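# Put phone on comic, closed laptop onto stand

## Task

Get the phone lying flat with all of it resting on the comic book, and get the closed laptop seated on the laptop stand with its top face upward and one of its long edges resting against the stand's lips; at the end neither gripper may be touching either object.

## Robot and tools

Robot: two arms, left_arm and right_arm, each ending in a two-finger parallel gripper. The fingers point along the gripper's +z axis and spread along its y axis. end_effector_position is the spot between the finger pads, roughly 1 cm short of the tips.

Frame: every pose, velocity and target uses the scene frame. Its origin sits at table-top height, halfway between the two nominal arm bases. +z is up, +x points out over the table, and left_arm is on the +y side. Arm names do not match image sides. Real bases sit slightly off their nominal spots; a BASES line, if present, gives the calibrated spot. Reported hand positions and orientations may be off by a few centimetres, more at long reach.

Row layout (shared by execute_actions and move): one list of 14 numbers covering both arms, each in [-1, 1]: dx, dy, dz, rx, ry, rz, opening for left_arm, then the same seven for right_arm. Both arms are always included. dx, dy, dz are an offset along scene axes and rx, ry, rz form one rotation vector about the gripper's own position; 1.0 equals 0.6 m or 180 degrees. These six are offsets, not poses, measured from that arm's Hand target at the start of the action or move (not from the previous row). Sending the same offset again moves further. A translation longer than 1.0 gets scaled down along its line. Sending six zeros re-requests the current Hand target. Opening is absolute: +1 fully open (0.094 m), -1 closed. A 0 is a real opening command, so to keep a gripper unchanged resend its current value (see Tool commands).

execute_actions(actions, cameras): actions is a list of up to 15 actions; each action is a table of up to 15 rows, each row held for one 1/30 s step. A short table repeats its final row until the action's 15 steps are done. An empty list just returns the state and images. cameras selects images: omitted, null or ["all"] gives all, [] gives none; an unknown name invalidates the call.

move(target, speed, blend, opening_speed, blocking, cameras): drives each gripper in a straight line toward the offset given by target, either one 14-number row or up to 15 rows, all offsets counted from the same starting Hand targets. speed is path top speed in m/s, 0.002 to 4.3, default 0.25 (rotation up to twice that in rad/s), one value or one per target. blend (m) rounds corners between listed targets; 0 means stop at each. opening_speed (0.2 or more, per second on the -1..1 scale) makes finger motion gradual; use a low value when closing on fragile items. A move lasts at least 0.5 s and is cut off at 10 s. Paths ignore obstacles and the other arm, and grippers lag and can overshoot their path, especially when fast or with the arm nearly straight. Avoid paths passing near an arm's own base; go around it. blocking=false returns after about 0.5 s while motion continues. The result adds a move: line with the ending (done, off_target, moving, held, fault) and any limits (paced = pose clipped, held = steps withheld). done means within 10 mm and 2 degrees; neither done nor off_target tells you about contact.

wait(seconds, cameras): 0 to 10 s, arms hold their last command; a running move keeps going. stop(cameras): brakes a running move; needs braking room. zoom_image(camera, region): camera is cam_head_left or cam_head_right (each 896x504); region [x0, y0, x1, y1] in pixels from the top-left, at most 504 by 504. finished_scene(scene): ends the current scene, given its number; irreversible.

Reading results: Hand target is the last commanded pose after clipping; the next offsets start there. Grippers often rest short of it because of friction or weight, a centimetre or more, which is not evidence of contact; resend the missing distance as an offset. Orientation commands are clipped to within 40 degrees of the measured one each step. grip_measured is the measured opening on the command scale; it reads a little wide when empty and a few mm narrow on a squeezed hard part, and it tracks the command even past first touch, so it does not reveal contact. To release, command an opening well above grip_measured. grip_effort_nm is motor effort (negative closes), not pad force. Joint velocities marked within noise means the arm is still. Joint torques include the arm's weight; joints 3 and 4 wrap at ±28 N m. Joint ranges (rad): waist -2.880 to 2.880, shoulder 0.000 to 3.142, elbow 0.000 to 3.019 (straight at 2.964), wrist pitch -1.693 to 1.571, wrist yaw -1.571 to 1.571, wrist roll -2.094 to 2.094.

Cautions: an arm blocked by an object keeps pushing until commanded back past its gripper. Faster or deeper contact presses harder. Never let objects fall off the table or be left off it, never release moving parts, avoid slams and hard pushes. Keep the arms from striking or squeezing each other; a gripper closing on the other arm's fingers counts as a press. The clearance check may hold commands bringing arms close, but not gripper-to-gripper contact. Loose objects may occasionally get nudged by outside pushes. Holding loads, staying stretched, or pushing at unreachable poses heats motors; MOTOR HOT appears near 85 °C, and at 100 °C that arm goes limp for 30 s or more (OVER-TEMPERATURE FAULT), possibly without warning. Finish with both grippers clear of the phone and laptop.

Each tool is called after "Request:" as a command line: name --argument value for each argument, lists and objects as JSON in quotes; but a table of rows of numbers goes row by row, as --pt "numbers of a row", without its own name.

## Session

Done in time. Scene 2.

Request:
execute_actions --actions '[]'

Request:
zoom_image --camera "cam_head_left" --region '[100, 120, 420, 330]'

Request:
zoom_image --camera "cam_head_left" --region '[420, 120, 740, 330]'

Scene clock: 0.00 s.
left_arm: end_effector_position=(+0.5762, +0.0326, +0.2203) grip_measured=+1.000 grip_effort_nm=n/a end_effector_quat_wxyz=(+0.373, -0.189, +0.872, +0.255) | right_arm: end_effector_position=(+0.2773, -0.6663, +0.2408) grip_measured=+1.000 grip_effort_nm=n/a end_effector_quat_wxyz=(+0.133, +0.606, +0.784, +0.005)
Joint positions: left_arm=[-0.632 1.766 1.516 -1.115 -0.923 -0.928 0.094] | right_arm=[-0.891 1.408 1.311 -1.216 -0.069 0.44 0.094]
Joint velocities: within noise
Joint torques (N m): no reading
Motor temperatures (°C): left_arm=[23 26 31 24 29 24 27] | right_arm=[27 32 32 25 24 23 25]
Heat: left arm: hottest elbow 31 °C; right arm: hottest shoulder 32 °C.
Hand target: left_arm +0.5823, +0.0284, +0.2385; +0.386, -0.198, +0.868, +0.242 | right_arm +0.2820, -0.6720, +0.2484; +0.142, +0.605, +0.783, +0.003
Tool commands: left_gripper/opening=+1.0 right_gripper/opening=+1.0

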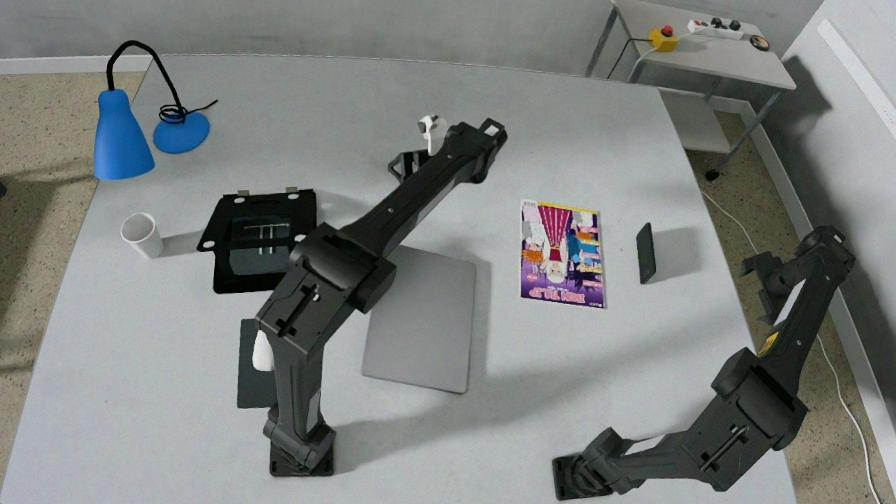

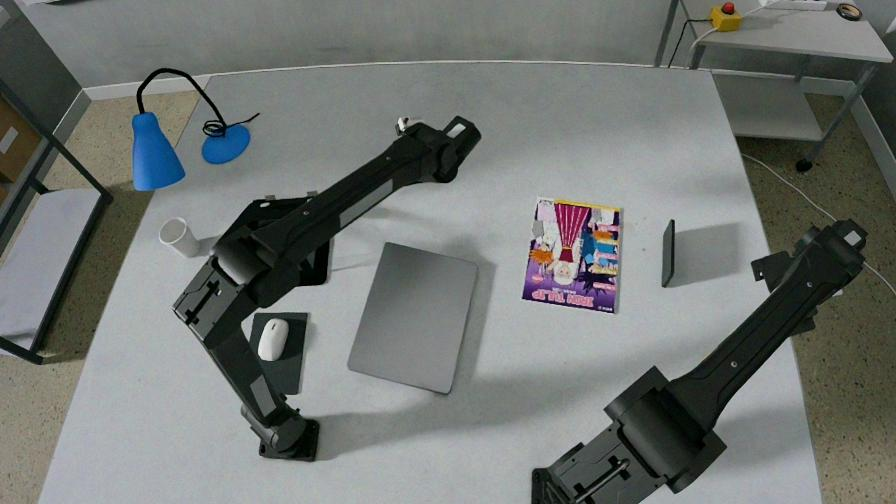

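Scaled by 1.575.

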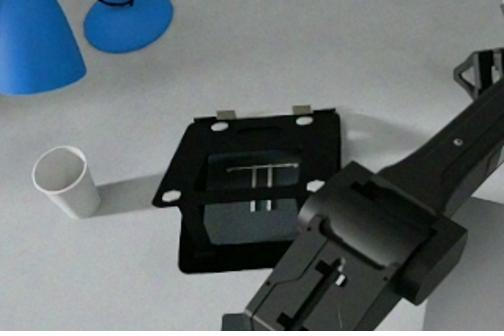

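Scaled by 1.575.

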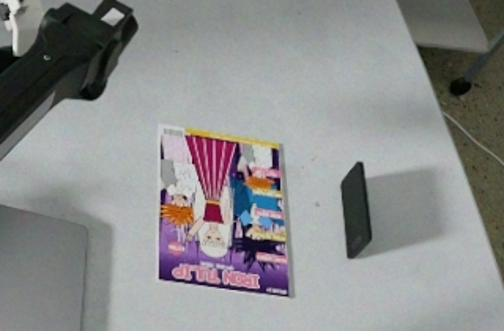

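Request:
move --pt "-0.27 0.12 0.1 -0.161 0.257 -0.132 -0.4 0.25 0.11 0.0 0.004 0.06 0.23 1" --pt "-0.4 0.21 -0.18 -0.431 0.222 -0.299 -0.4 0.375 0.18 -0.147 0.007 0.096 0.355 1" --speed '[0.8,0.6]'

Request:
zoom_image --camera "cam_head_left" --region '[580, 160, 740, 290]'

Request:
zoom_image --camera "cam_head_left" --region '[290, 220, 490, 400]'

Request:
zoom_image --camera "cam_head_right" --region '[290, 220, 490, 400]'

Request:
zoom_image --camera "cam_head_right" --region '[600, 180, 740, 300]'

Scene clock: 25.63 s.
left_arm: end_effector_position=(+0.3378, +0.1507, +0.1287) grip_measured=-0.398 grip_effort_nm=-0.081 end_effector_quat_wxyz=(-0.042, +0.080, +0.885, -0.456) | right_arm: end_effector_position=(+0.4869, -0.5587, +0.1569) grip_measured=+1.000 grip_effort_nm=-0.017 end_effector_quat_wxyz=(-0.013, +0.104, +0.994, +0.004)
Joint positions: left_arm=[0.109 1.47 0.863 -1.377 0.884 0.515 0.028] | right_arm=[-0.455 1.885 1.709 -1.422 0.001 -0.241 0.094]
Joint velocities: within noise
Joint torques (N m): left_arm=[-0.32 -9.82 8.94 -0.79 0.53 0.19] | right_arm=[0.97 -20.07 12.82 0.18 0.08 0.08]
Motor temperatures (°C): left_arm=[23 29 34 24 29 24 27] | right_arm=[27 34 39 25 24 23 25]
Heat: left arm: hottest elbow 34 °C; right arm: hottest elbow 39 °C.
Hand target: left_arm +0.3424, +0.1544, +0.1304; -0.040, +0.077, +0.884, -0.459 | right_arm +0.5070, -0.5640, +0.1602; -0.001, +0.096, +0.995, -0.001
Off the commanded pose: left_arm 0.006 m, 1 deg | right_arm 0.021 m, 2 deg.
move: off_target (right_arm)

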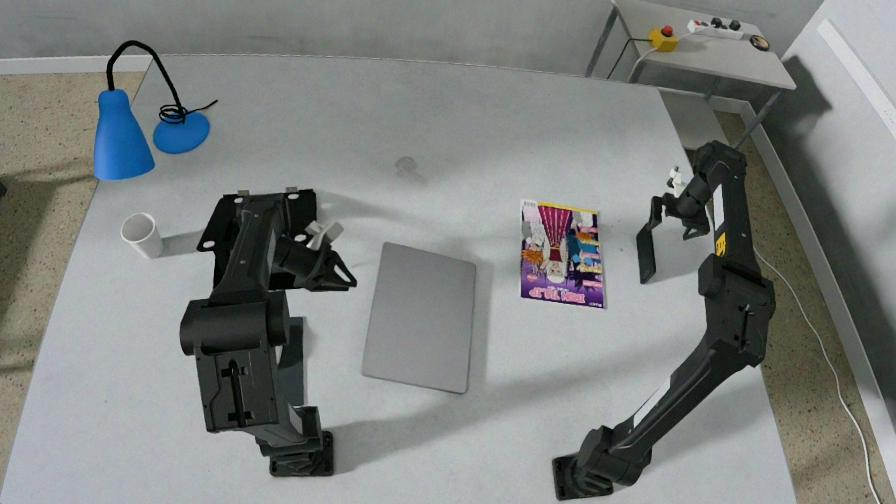

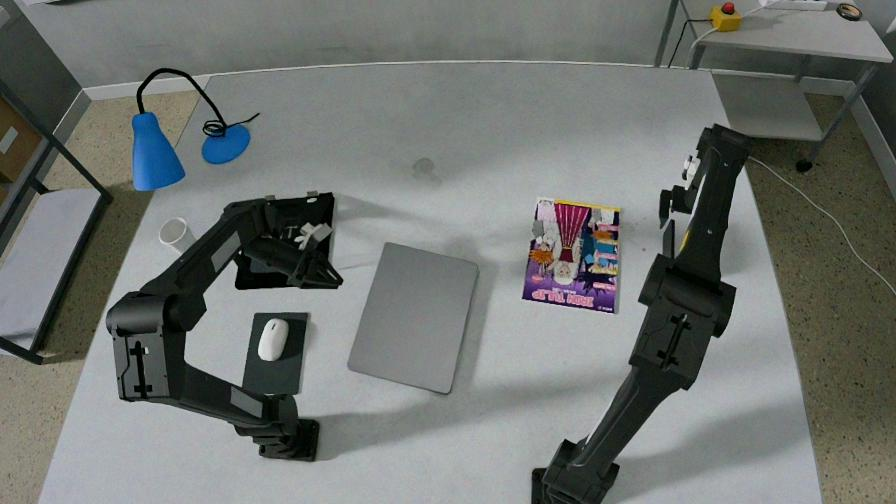

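Scaled by 3.150.

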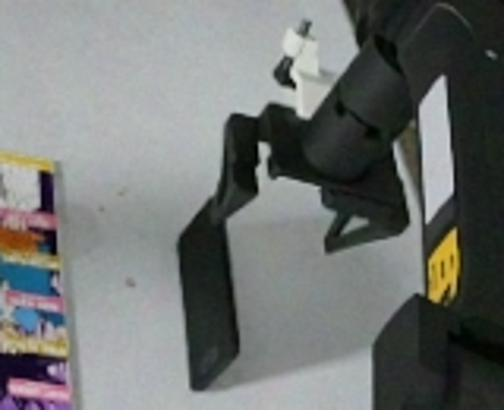

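Scaled by 2.520.

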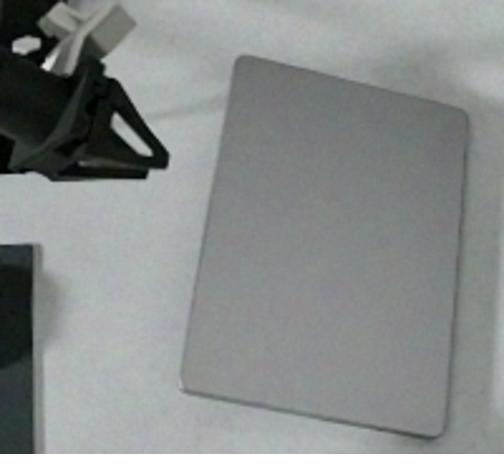

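Scaled by 2.520.

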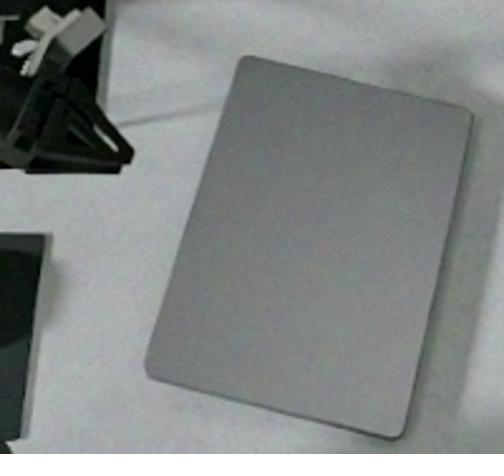

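Scaled by 3.600.

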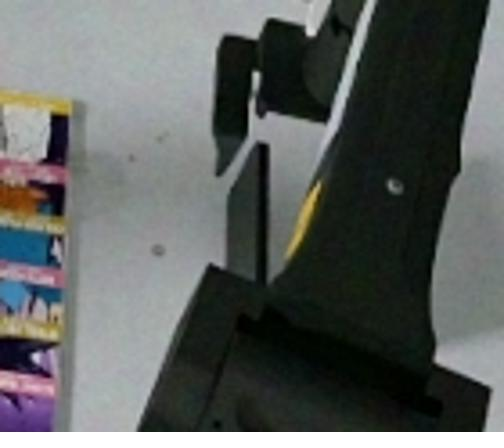

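Request:
move --pt "0 0 -0.15 0 0 0 -0.4 0 0 -0.12 0 0 0 1" --pt "0 0 -0.187 0 0 0 -0.4 0 0 -0.185 0 0 0 1" --pt "-0.02 -0.117 -0.187 0 0 0 -0.4 0 0 -0.185 0 0 0 1" --speed '[0.3,0.12,0.1]'

Request:
zoom_image --camera "cam_head_left" --region '[580, 160, 740, 290]'

Request:
zoom_image --camera "cam_head_left" --region '[310, 230, 500, 400]'

Request:
zoom_image --camera "cam_head_right" --region '[310, 230, 500, 400]'

Scene clock: 34.63 s.
left_arm: end_effector_position=(+0.3804, +0.1016, +0.0604) grip_measured=-0.398 grip_effort_nm=-0.081 end_effector_quat_wxyz=(+0.041, +0.097, +0.886, -0.451) | right_arm: end_effector_position=(+0.5075, -0.5686, +0.0707) grip_measured=+1.000 grip_effort_nm=-0.017 end_effector_quat_wxyz=(+0.013, +0.103, +0.995, -0.005)
Joint positions: left_arm=[-0.034 1.564 0.765 -0.789 0.939 0.222 0.028] | right_arm=[-0.455 1.971 1.606 -1.177 0.001 -0.242 0.094]
Joint velocities: within noise
Joint torques (N m): left_arm=[-4.6 -7.3 0.08 -0.34 0.62 -0.04] | right_arm=[0.91 -20.95 7.53 0.57 0.08 0.09]
Motor temperatures (°C): left_arm=[23 28 34 24 29 24 27] | right_arm=[27 35 41 25 24 23 25]
Heat: left arm: hottest elbow 34 °C; right arm: hottest elbow 41 °C.
Hand target: left_arm +0.3304, +0.0842, +0.0183; -0.040, +0.077, +0.884, -0.459 | right_arm +0.5070, -0.5640, +0.0491; -0.001, +0.096, +0.995, -0.001
Off the commanded pose: left_arm 0.068 m, 10 deg | right_arm 0.022 m, 2 deg.
move: off_target (left_arm, right_arm)

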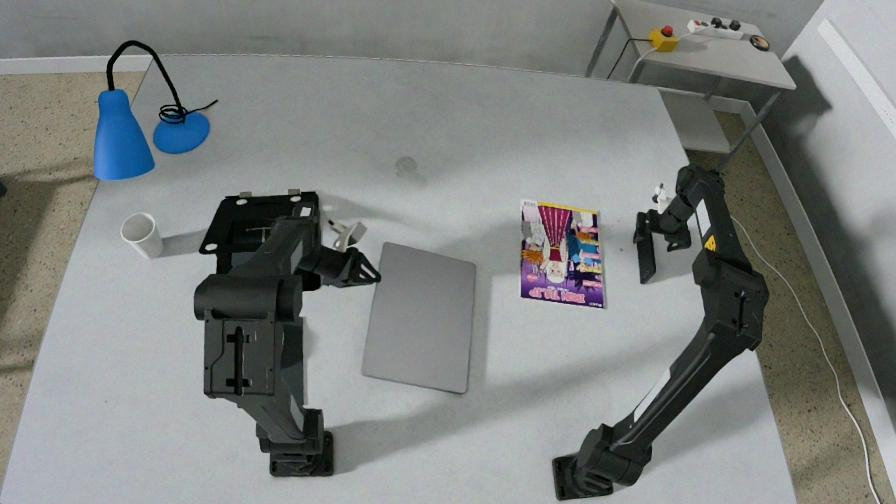

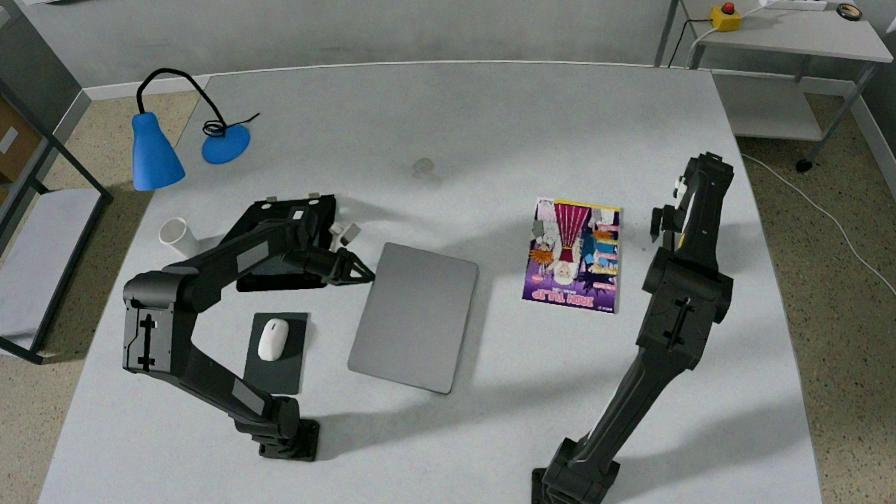

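Scaled by 3.150.

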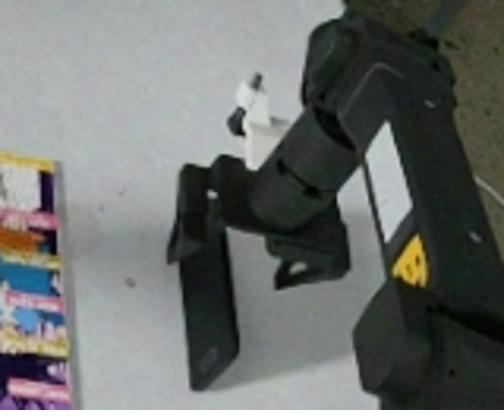

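Scaled by 2.653.

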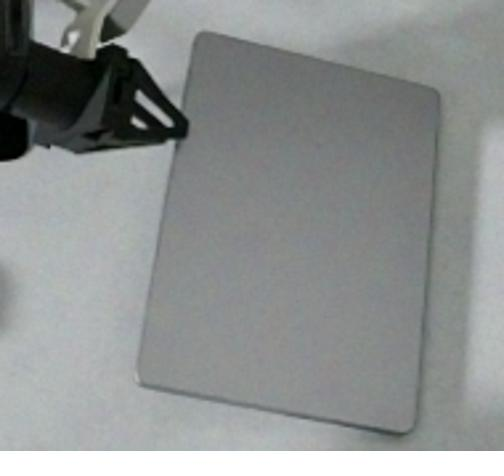

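Scaled by 2.653.

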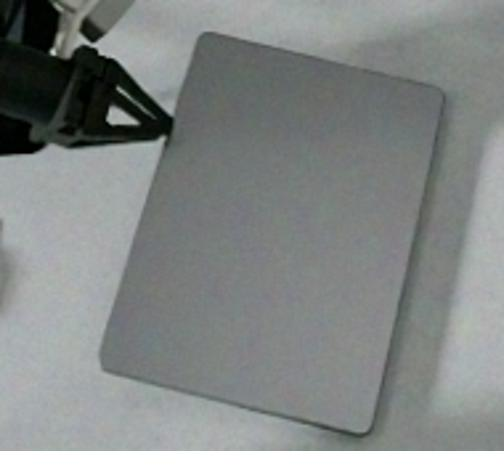

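Request:
move --pt "-0.05 0.135 0.187 0 0 0.083 -0.4 0 0 0.028 0 0 0 -0.95" --pt "-0.05 0.135 0.03 0 0 0.083 -0.4 0 0 0.028 0 0 0 -0.95" --pt "-0.05 0.135 0.0 0 0 0.083 -0.4 0 0 0.028 0 0 0 -0.95" --pt "-0.04 -0.02 0.0 0 0 0.083 -0.4 0 0 0.028 0 0 0 -0.95" --speed '[0.3,0.25,0.1,0.12]' --opening_speed 0.7

Request:
zoom_image --camera "cam_head_left" --region '[580, 160, 740, 290]'

Request:
zoom_image --camera "cam_head_left" --region '[310, 230, 500, 400]'

Request:
zoom_image --camera "cam_head_right" --region '[310, 230, 500, 400]'

Scene clock: 55.90 s.
left_arm: end_effector_position=(+0.3145, +0.0719, +0.0377) grip_measured=-0.398 grip_effort_nm=-0.076 end_effector_quat_wxyz=(+0.035, -0.026, +0.877, -0.479) | right_arm: end_effector_position=(+0.5040, -0.5670, +0.0707) grip_measured=-0.847 grip_effort_nm=-1.043 end_effector_quat_wxyz=(+0.006, +0.103, +0.995, -0.003)
Joint positions: left_arm=[-0.126 1.417 0.451 -0.302 0.971 -0.318 0.028] | right_arm=[-0.455 1.971 1.606 -1.193 0.001 -0.243 0.007]
Joint velocities: within noise
Joint torques (N m): left_arm=[-2.2 -6.65 4.59 1.44 -1.1 -0.12] | right_arm=[0.97 -22.12 9.07 -0.17 0.08 0.1]
Motor temperatures (°C): left_arm=[23 27 33 24 29 24 27] | right_arm=[26 36 38 25 24 23 25]
Heat: left arm: hottest elbow 33 °C; right arm: hottest elbow 38 °C.
Hand target: left_arm +0.3063, +0.0722, +0.0182; +0.020, -0.039, +0.887, -0.460 | right_arm +0.5070, -0.5640, +0.0659; -0.001, +0.096, +0.995, -0.001
Off the commanded pose: left_arm 0.021 m, 3 deg | right_arm 0.006 m, 1 deg.
move: off_target (left_arm)

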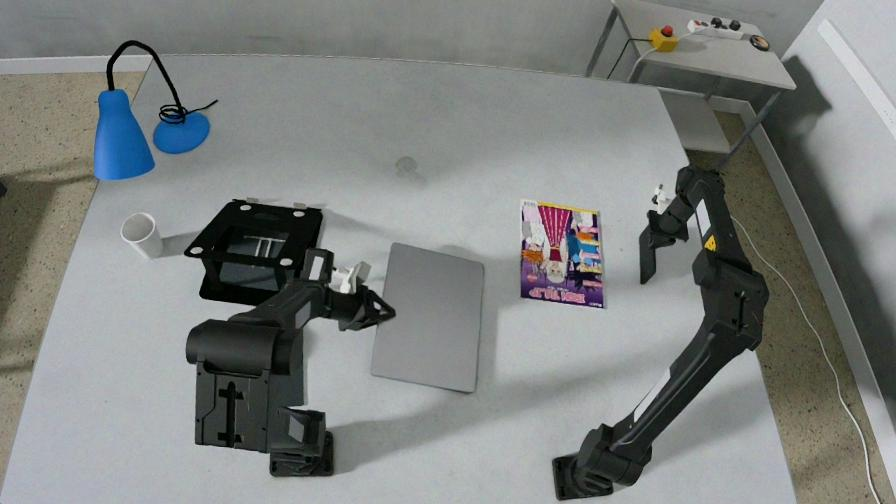

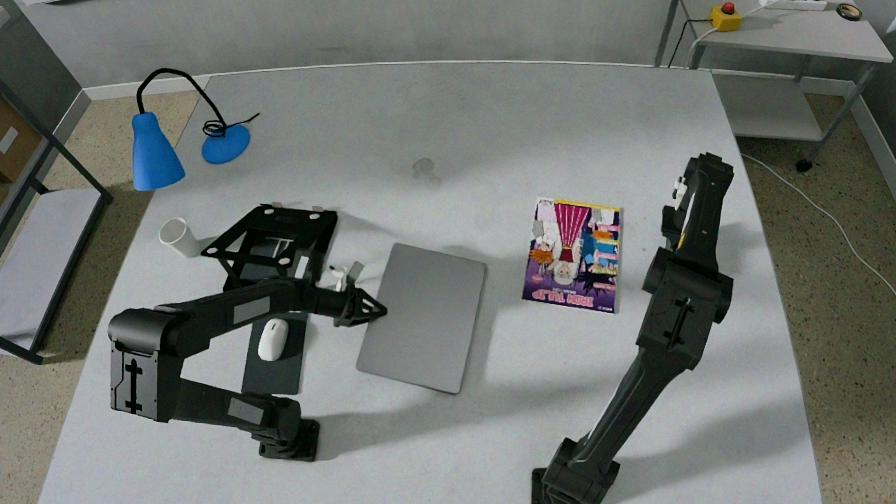

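Scaled by 3.150.

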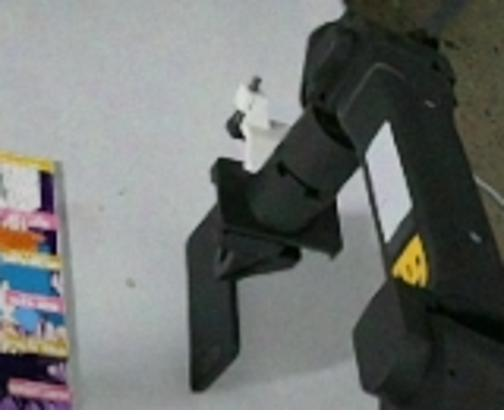

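Scaled by 2.653.

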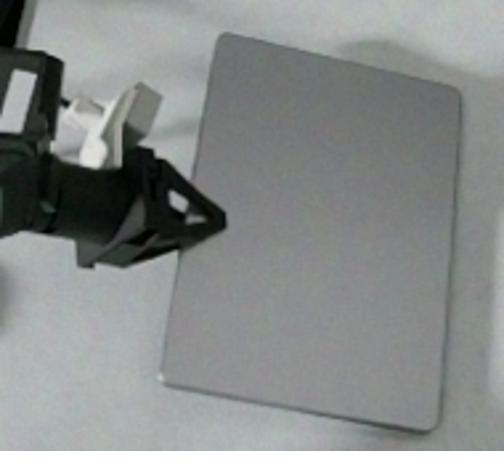

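Scaled by 2.653.

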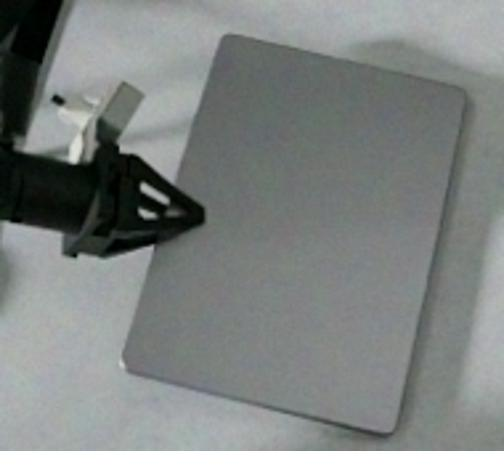

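Request:
move --pt "0.041 -0.012 0.0 0 0 0 -0.4 0 0 0.1 0 0 0 -0.95" --pt "0.041 -0.012 0.0 0 0 0 -0.95 0 0 0.12 0 0 0 -0.95" --pt "0.041 -0.022 0.08 0 0 0 -0.95 0.03 0.16 0.12 0 0 0 -0.95" --pt "0.041 -0.06 0.2 0 0 0 -0.95 0.038 0.337 0.12 0 0 0 -0.95" --speed '[0.12,0.12,0.2,0.2]' --opening_speed 0.6

Request:
zoom_image --camera "cam_head_left" --region '[480, 160, 680, 330]'

Request:
zoom_image --camera "cam_head_left" --region '[310, 210, 510, 400]'

Request:
zoom_image --camera "cam_head_right" --region '[310, 210, 510, 400]'

Scene clock: 71.40 s.
left_arm: end_effector_position=(+0.3000, +0.0450, +0.0993) grip_measured=-0.578 grip_effort_nm=-1.004 end_effector_quat_wxyz=(-0.005, -0.031, +0.893, -0.450) | right_arm: end_effector_position=(+0.5301, -0.3594, +0.1251) grip_measured=-0.847 grip_effort_nm=-1.033 end_effector_quat_wxyz=(-0.017, +0.090, +0.996, +0.000)
Joint positions: left_arm=[-0.248 1.205 0.537 -0.589 0.895 -0.439 0.02] | right_arm=[-0.094 1.877 1.611 -1.338 0 0.093 0.007]
Joint velocities: within noise
Joint torques (N m): left_arm=[-2.14 -9.52 16.14 0.05 0.53 -0.58] | right_arm=[0.09 -24.53 7.82 0.42 0.11 0.21]
Motor temperatures (°C): left_arm=[23 27 33 24 30 24 27] | right_arm=[26 37 39 25 24 23 26]
Heat: left arm: hottest elbow 33 °C; right arm: hottest elbow 39 °C.
Hand target: left_arm +0.3309, +0.0362, +0.1382; +0.020, -0.039, +0.887, -0.460 | right_arm +0.5298, -0.3618, +0.1381; -0.001, +0.096, +0.995, -0.001
Off the commanded pose: left_arm 0.050 m, 3 deg | right_arm 0.013 m, 2 deg.
move: off_target (left_arm, right_arm); target 2's new opening was sent with left_arm's hand 0.022 m and 3 deg from that target

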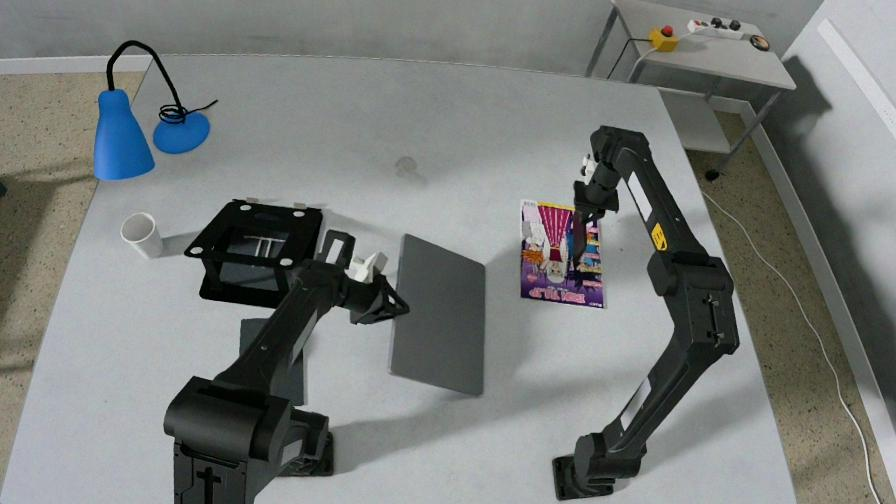

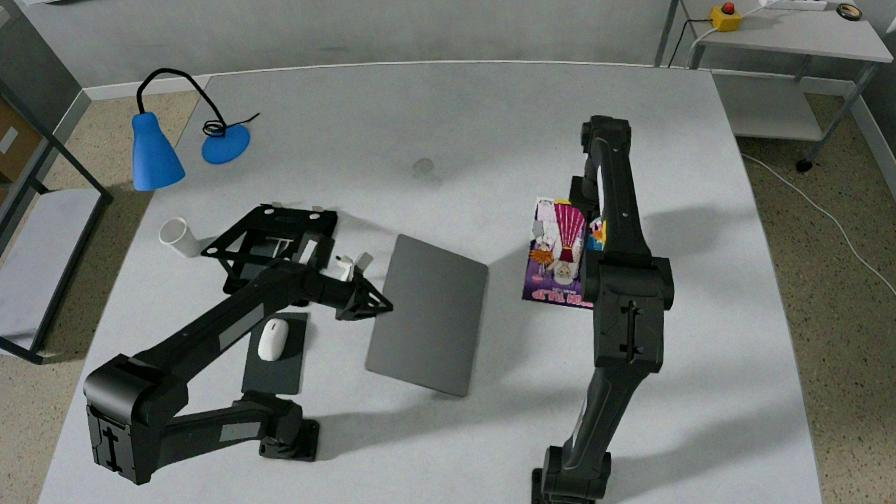

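Scaled by 2.520.

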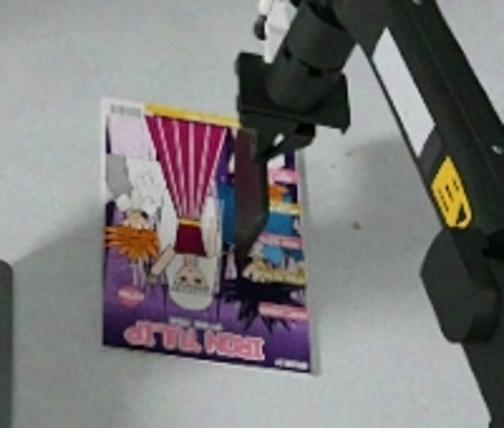

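Scaled by 2.520.

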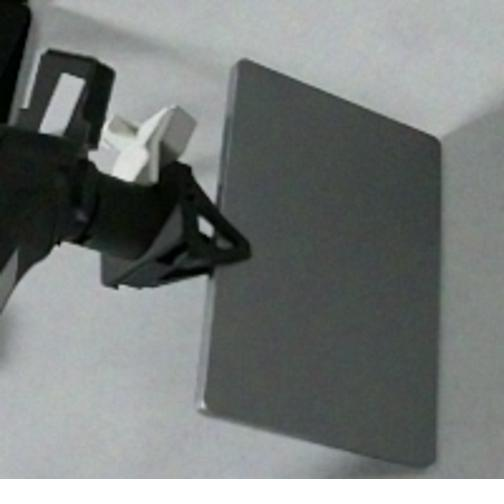

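Scaled by 2.520.

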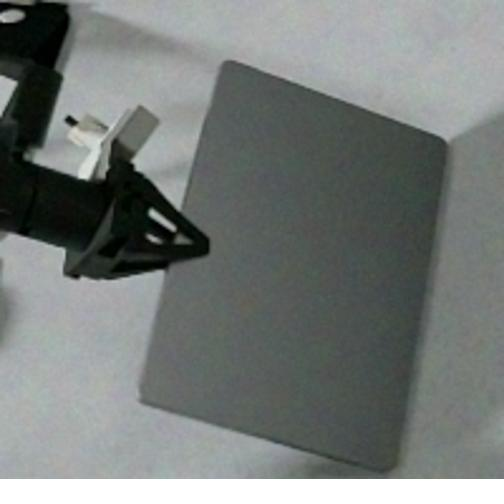

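Request:
move --pt "0 0.0 0.03 -0.065 0 0 -0.95 0 0 -0.142 0 0 0 -0.95" --pt "0 0.0 0.03 -0.065 0 0 -0.4 0 0 -0.142 0 0 0 -0.95" --pt "0 -0.075 0.005 -0.065 0 0 -0.4 0.01 0.052 -0.16 -0.19 0.037 0 -0.95" --pt "0 -0.075 0.005 -0.065 0 0 -0.95 0.01 0.052 -0.16 -0.19 0.037 0 1" --speed '[0.12,0.1,0.15,0.1]' --opening_speed 0.6

Request:
zoom_image --camera "cam_head_left" --region '[480, 160, 680, 330]'

Request:
zoom_image --camera "cam_head_left" --region '[310, 210, 510, 400]'

Request:
zoom_image --camera "cam_head_right" --region '[180, 180, 380, 310]'

Request:
zoom_image --camera "cam_head_right" --region '[500, 160, 680, 330]'

Scene clock: 89.33 s.
left_arm: end_effector_position=(+0.3255, +0.0014, +0.1207) grip_measured=-0.600 grip_effort_nm=-1.009 end_effector_quat_wxyz=(+0.011, -0.051, +0.847, -0.529) | right_arm: end_effector_position=(+0.5238, -0.3357, +0.0446) grip_measured=+0.998 grip_effort_nm=0.066 end_effector_quat_wxyz=(-0.033, +0.091, +0.949, -0.299)
Joint positions: left_arm=[-0.328 1.252 0.518 -0.191 0.986 -0.774 0.019] | right_arm=[0.118 2.047 1.561 -1.308 0.575 0.38 0.094]
Joint velocities: within noise
Joint torques (N m): left_arm=[-2.32 -10.4 10.37 2.48 1.4 -0.29] | right_arm=[0.79 -21.48 10.47 -0.51 0.4 0.27]
Motor temperatures (°C): left_arm=[23 27 35 24 31 24 28] | right_arm=[26 38 38 25 24 23 26]
Heat: left arm: hottest elbow 35 °C; right arm: hottest shoulder 38 °C.
Hand target: left_arm +0.3308, -0.0088, +0.1412; +0.016, -0.041, +0.835, -0.548 | right_arm +0.5358, -0.3305, +0.0420; -0.029, +0.092, +0.949, -0.299
Off the commanded pose: left_arm 0.024 m, 3 deg | right_arm 0.013 m, 0 deg.
move: off_target (left_arm, right_arm); target 2's new opening was sent with left_arm's hand 0.042 m and 6 deg from that target; target 4's new opening was sent with right_arm's hand 0.022 m and 1 deg from that target

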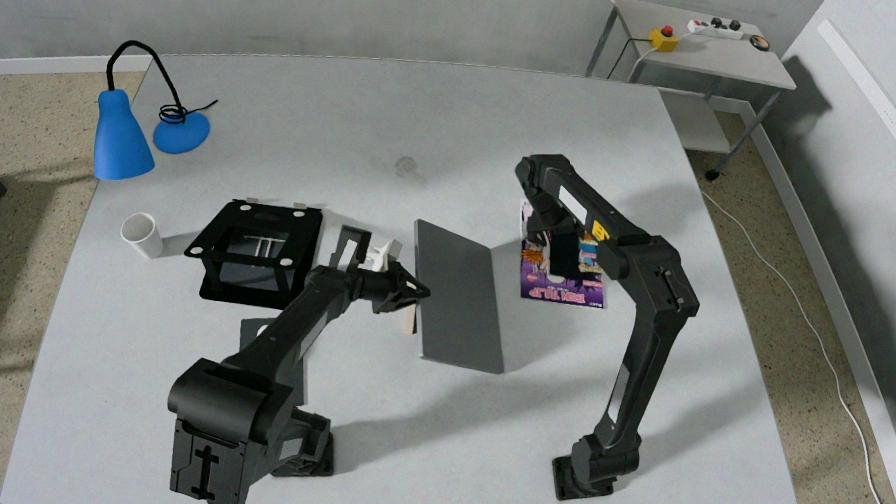

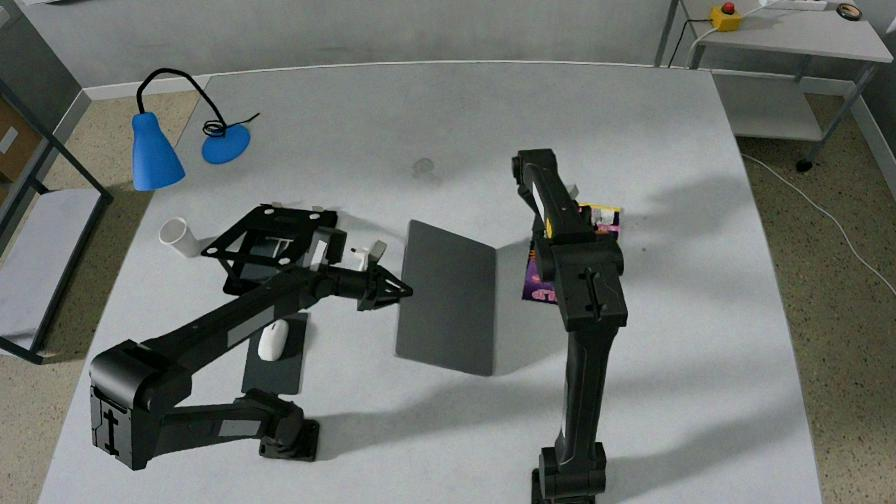

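Scaled by 2.520.

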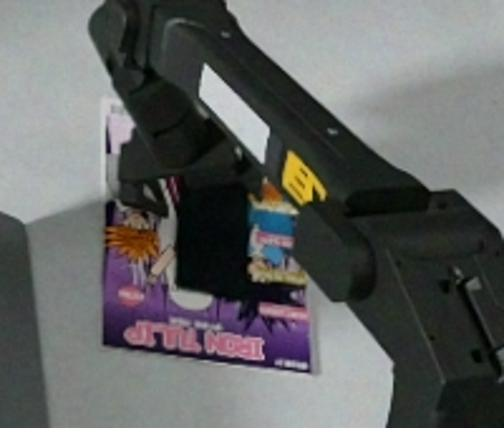

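Scaled by 2.520.

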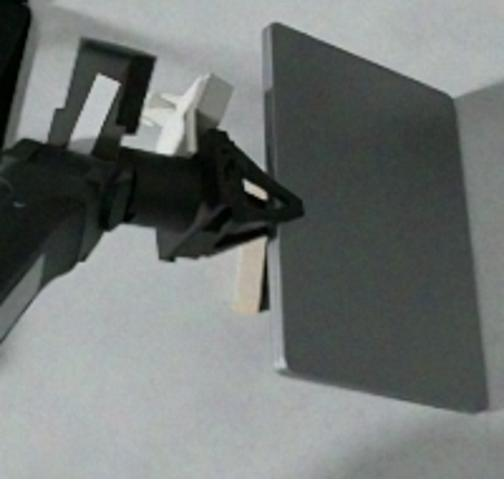

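Scaled by 2.520.

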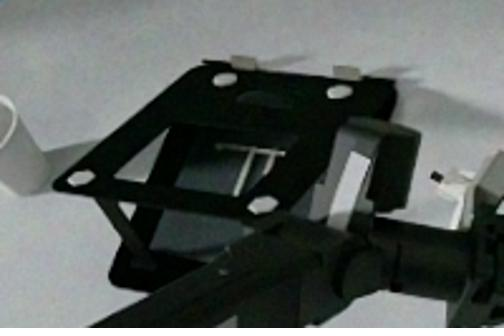

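Scaled by 2.800.

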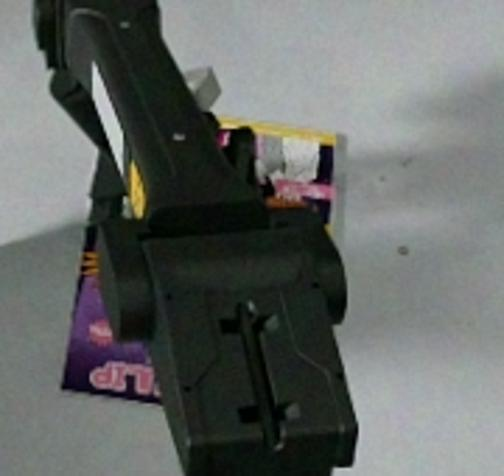

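Request:
move --pt "0.05 0.1 0.43 0.016 0.014 0.14 -0.95 0 0.055 0.1 0 0 0 1" --pt "0.083 0.35 0.53 0.039 0.035 0.35 -0.95 -0.05 -0.05 0.25 0.1 0 0 1" --pt "0.132 0.665 0.53 0.052 0.047 0.47 -0.95 -0.15 -0.2 0.25 0.15 0 0 1" --speed '[0.25,0.3,0.3]' --blend '[0.02,0.04,0]'

Request:
zoom_image --camera "cam_head_left" --region '[150, 130, 400, 330]'

Request:
zoom_image --camera "cam_head_right" --region '[150, 130, 400, 330]'

Request:
zoom_image --camera "cam_head_right" --region '[500, 160, 680, 330]'

Scene clock: 106.53 s.
left_arm: end_effector_position=(+0.3744, +0.3728, +0.3191) grip_measured=-0.608 grip_effort_nm=-1.009 end_effector_quat_wxyz=(-0.189, +0.696, -0.633, +0.280) | right_arm: end_effector_position=(+0.4491, -0.4501, +0.1904) grip_measured=+0.999 grip_effort_nm=0.061 end_effector_quat_wxyz=(-0.055, +0.085, +0.992, -0.070)
Joint positions: left_arm=[0.527 0.952 1.047 -1.104 0.422 -1.233 0.018] | right_arm=[-0.238 1.712 1.548 -1.496 0.155 -0.055 0.094]
Joint velocities: within noise
Joint torques (N m): left_arm=[-1.49 -11.58 -26.71 3.58 1.23 0.2] | right_arm=[0.21 -20.6 7.42 0.32 0.07 0.14]
Motor temperatures (°C): left_arm=[23 27 37 24 32 24 28] | right_arm=[26 37 39 25 24 23 25]
Heat: left arm: hottest elbow 37 °C; right arm: hottest elbow 39 °C.
Hand target: left_arm +0.4100, +0.3902, +0.4594; -0.327, +0.626, -0.628, +0.327 | right_arm +0.4458, -0.4505, +0.1920; -0.050, +0.083, +0.993, -0.069
Off the commanded pose: left_arm 0.146 m, 19 deg | right_arm 0.004 m, 1 deg.
move: off_target (left_arm)

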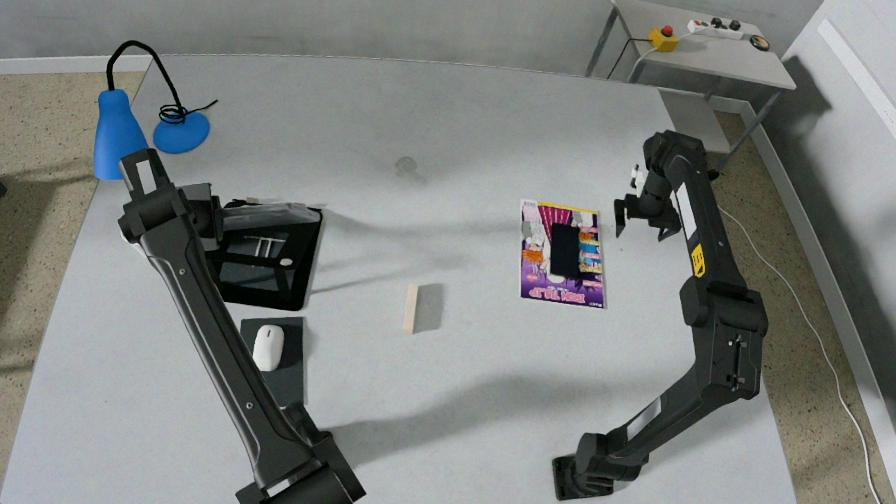

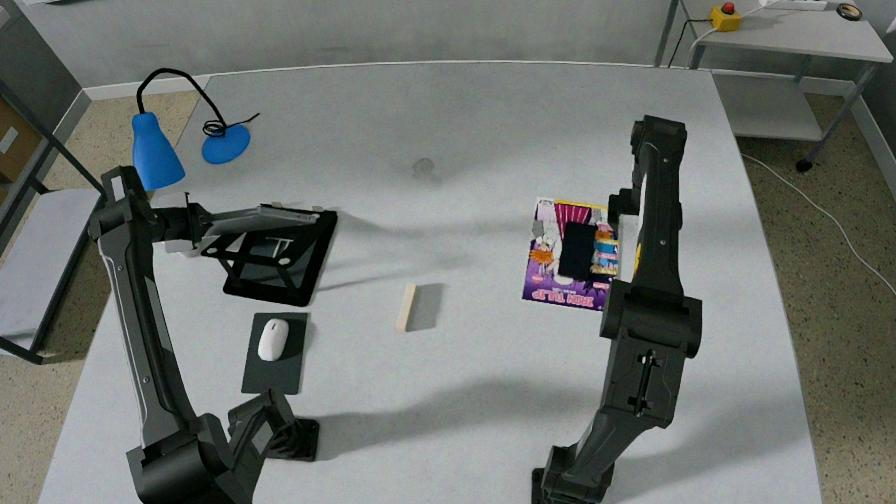

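Scaled by 2.016.

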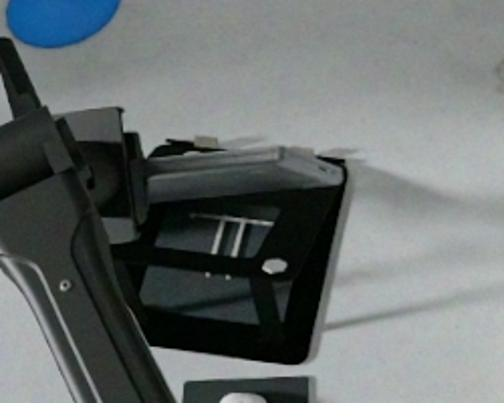

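Scaled by 2.016.

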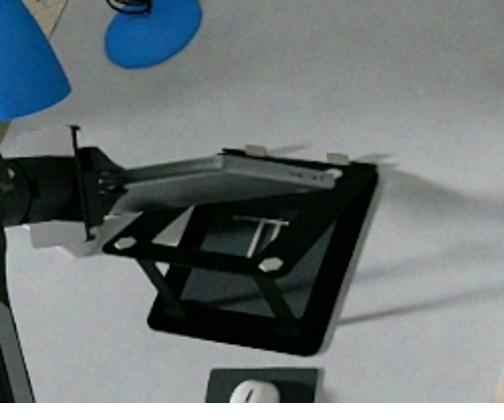

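Scaled by 2.800.

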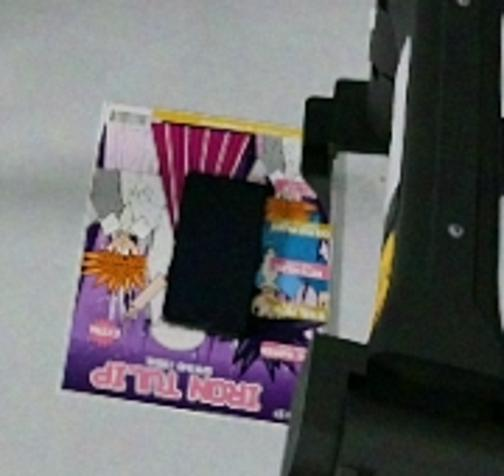

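Request:
move --pt "0.02 -0.01 -0.19 -0.006 -0.04 -0.01 -0.95 0 0 0 0 0 0 1" --pt "0.0 -0.005 -0.46 -0.013 -0.089 -0.03 -0.95 0 0 0 0 0 0 1" --speed '[0.25,0.2]'

Request:
zoom_image --camera "cam_head_left" --region '[150, 130, 400, 330]'

Request:
zoom_image --camera "cam_head_right" --region '[150, 130, 400, 330]'

Scene clock: 119.70 s.
left_arm: end_effector_position=(+0.4026, +0.3771, +0.1596) grip_measured=-0.617 grip_effort_nm=-1.009 end_effector_quat_wxyz=(+0.347, -0.571, +0.607, -0.429) | right_arm: end_effector_position=(+0.4492, -0.4501, +0.1904) grip_measured=+0.999 grip_effort_nm=0.056 end_effector_quat_wxyz=(-0.055, +0.084, +0.992, -0.070)
Joint positions: left_arm=[0.6 1.062 0.416 0.116 0.69 -1.288 0.018] | right_arm=[-0.238 1.712 1.548 -1.495 0.155 -0.056 0.094]
Joint velocities: within noise
Joint torques (N m): left_arm=[-0.56 -7.77 10.8 4.05 0.66 -0.01] | right_arm=[0.32 -20.6 7.42 0.34 0.06 0.1]
Motor temperatures (°C): left_arm=[23 27 41 24 32 24 28] | right_arm=[26 39 39 25 24 23 25]
Heat: left arm: hottest elbow 41 °C; right arm: hottest shoulder 39 °C.
Hand target: left_arm +0.4100, +0.3872, +0.1834; -0.383, +0.551, -0.598, +0.439 | right_arm +0.4458, -0.4505, +0.1920; -0.050, +0.083, +0.993, -0.069
Off the commanded pose: left_arm 0.027 m, 5 deg | right_arm 0.004 m, 1 deg.
move: off_target (left_arm)

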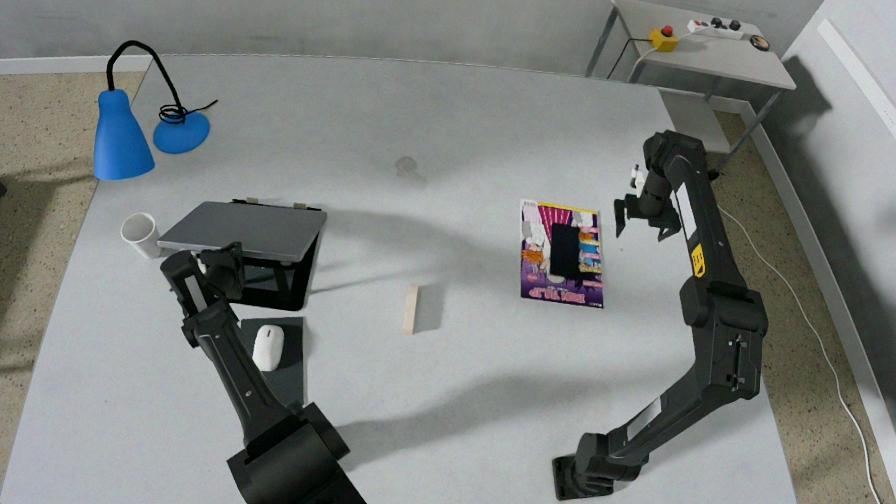

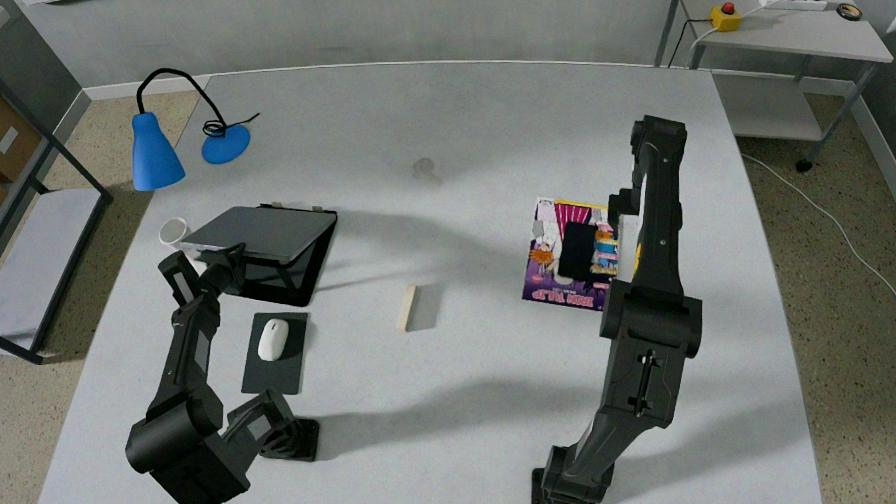

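Scaled by 2.016.

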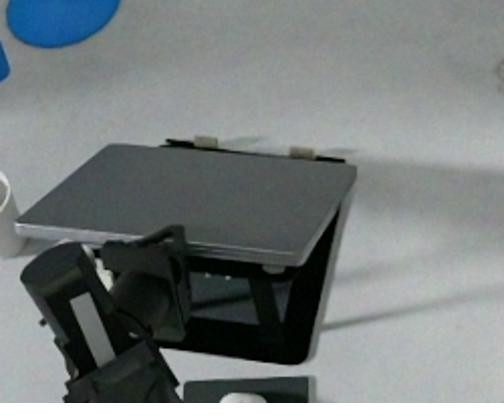

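Scaled by 2.016.

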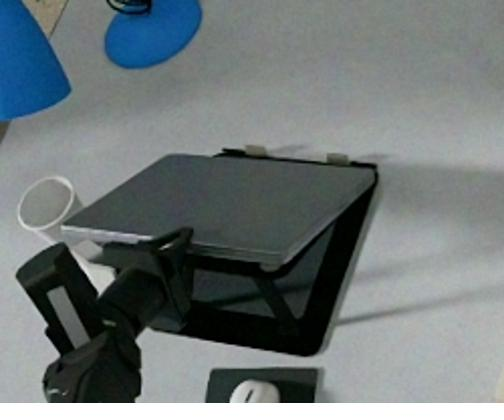

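Request:
move --pt "0.0 -0.037 0.045 0 0 -0.014 -0.95 0 0 0 0 0 0 1" --pt "0.0 -0.037 -0.045 0 0 -0.014 -0.95 0 0 0 0 0 0 1" --pt "0.035 -0.042 -0.07 0 0 -0.014 -0.95 0 0 0 0 0 0 1" --speed '[0.15,0.15,0.07]'

Request:
zoom_image --camera "cam_head_left" --region '[150, 130, 400, 330]'

Request:
zoom_image --camera "cam_head_right" --region '[150, 130, 400, 330]'

Scene clock: 129.93 s.
left_arm: end_effector_position=(+0.4240, +0.3722, +0.1575) grip_measured=-0.617 grip_effort_nm=-1.009 end_effector_quat_wxyz=(+0.392, -0.536, +0.603, -0.442) | right_arm: end_effector_position=(+0.4492, -0.4501, +0.1904) grip_measured=+0.999 grip_effort_nm=0.061 end_effector_quat_wxyz=(-0.055, +0.084, +0.992, -0.070)
Joint positions: left_arm=[0.546 1.16 0.386 0.384 0.655 -1.326 0.018] | right_arm=[-0.238 1.712 1.548 -1.495 0.155 -0.056 0.094]
Joint velocities: within noise
Joint torques (N m): left_arm=[-3.78 -3.25 8.73 2.4 0.07 -0.02] | right_arm=[0.26 -20.54 7.39 0.36 0.06 0.1]
Motor temperatures (°C): left_arm=[23 27 42 24 31 24 29] | right_arm=[26 40 39 25 24 23 25]
Heat: left arm: hottest elbow 42 °C; right arm: hottest shoulder 40 °C.
Hand target: left_arm +0.4309, +0.3620, +0.1413; +0.373, -0.538, +0.610, -0.447 | right_arm +0.4458, -0.4505, +0.1920; -0.050, +0.082, +0.993, -0.069
Off the commanded pose: left_arm 0.020 m, 2 deg | right_arm 0.004 m, 1 deg.
move: off_target (left_arm)

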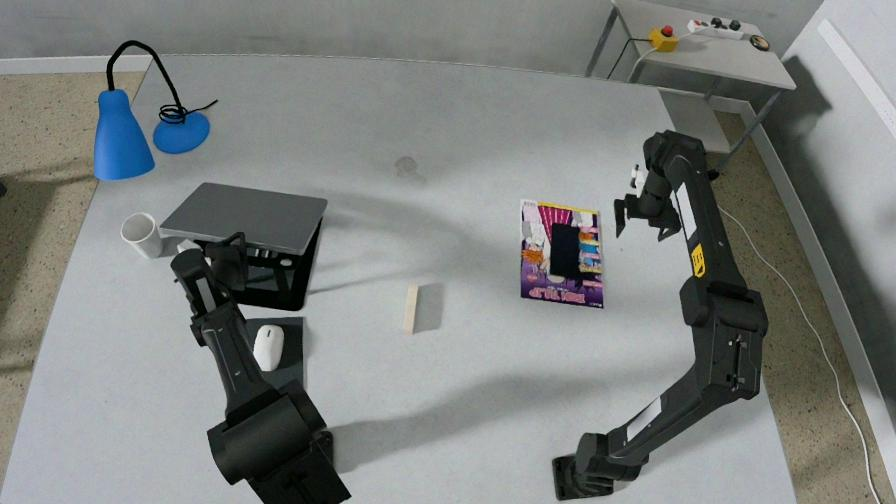

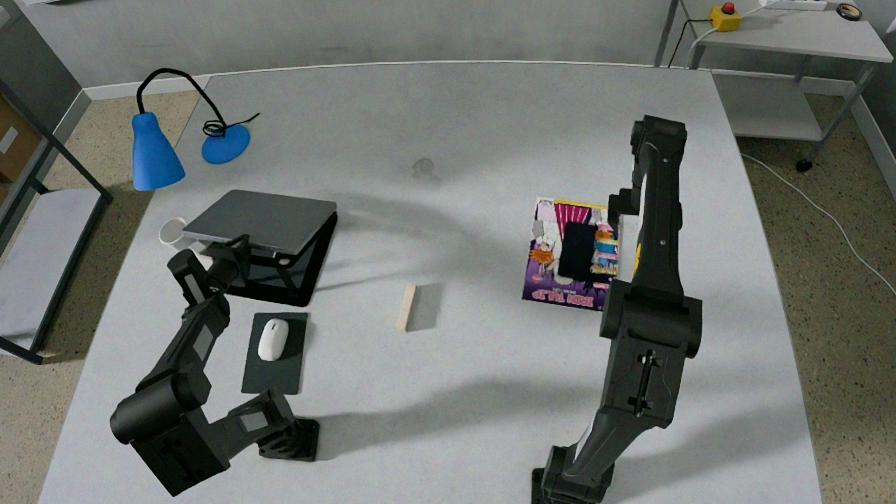

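Scaled by 2.016.

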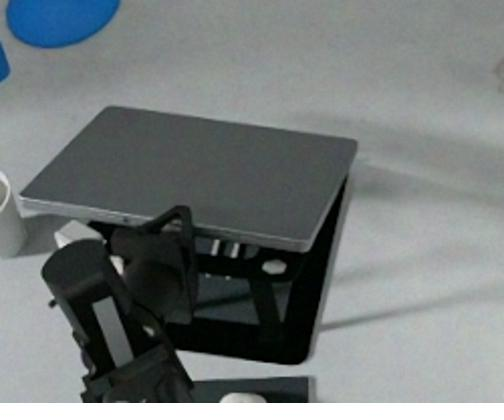

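Scaled by 2.016.

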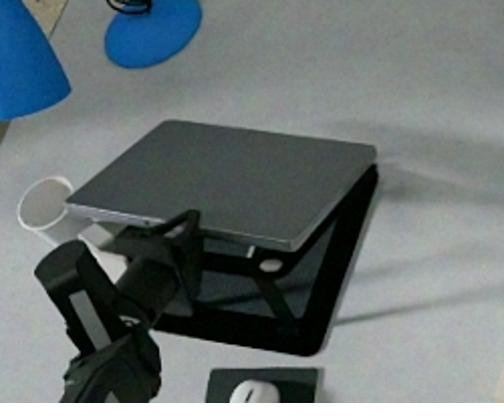

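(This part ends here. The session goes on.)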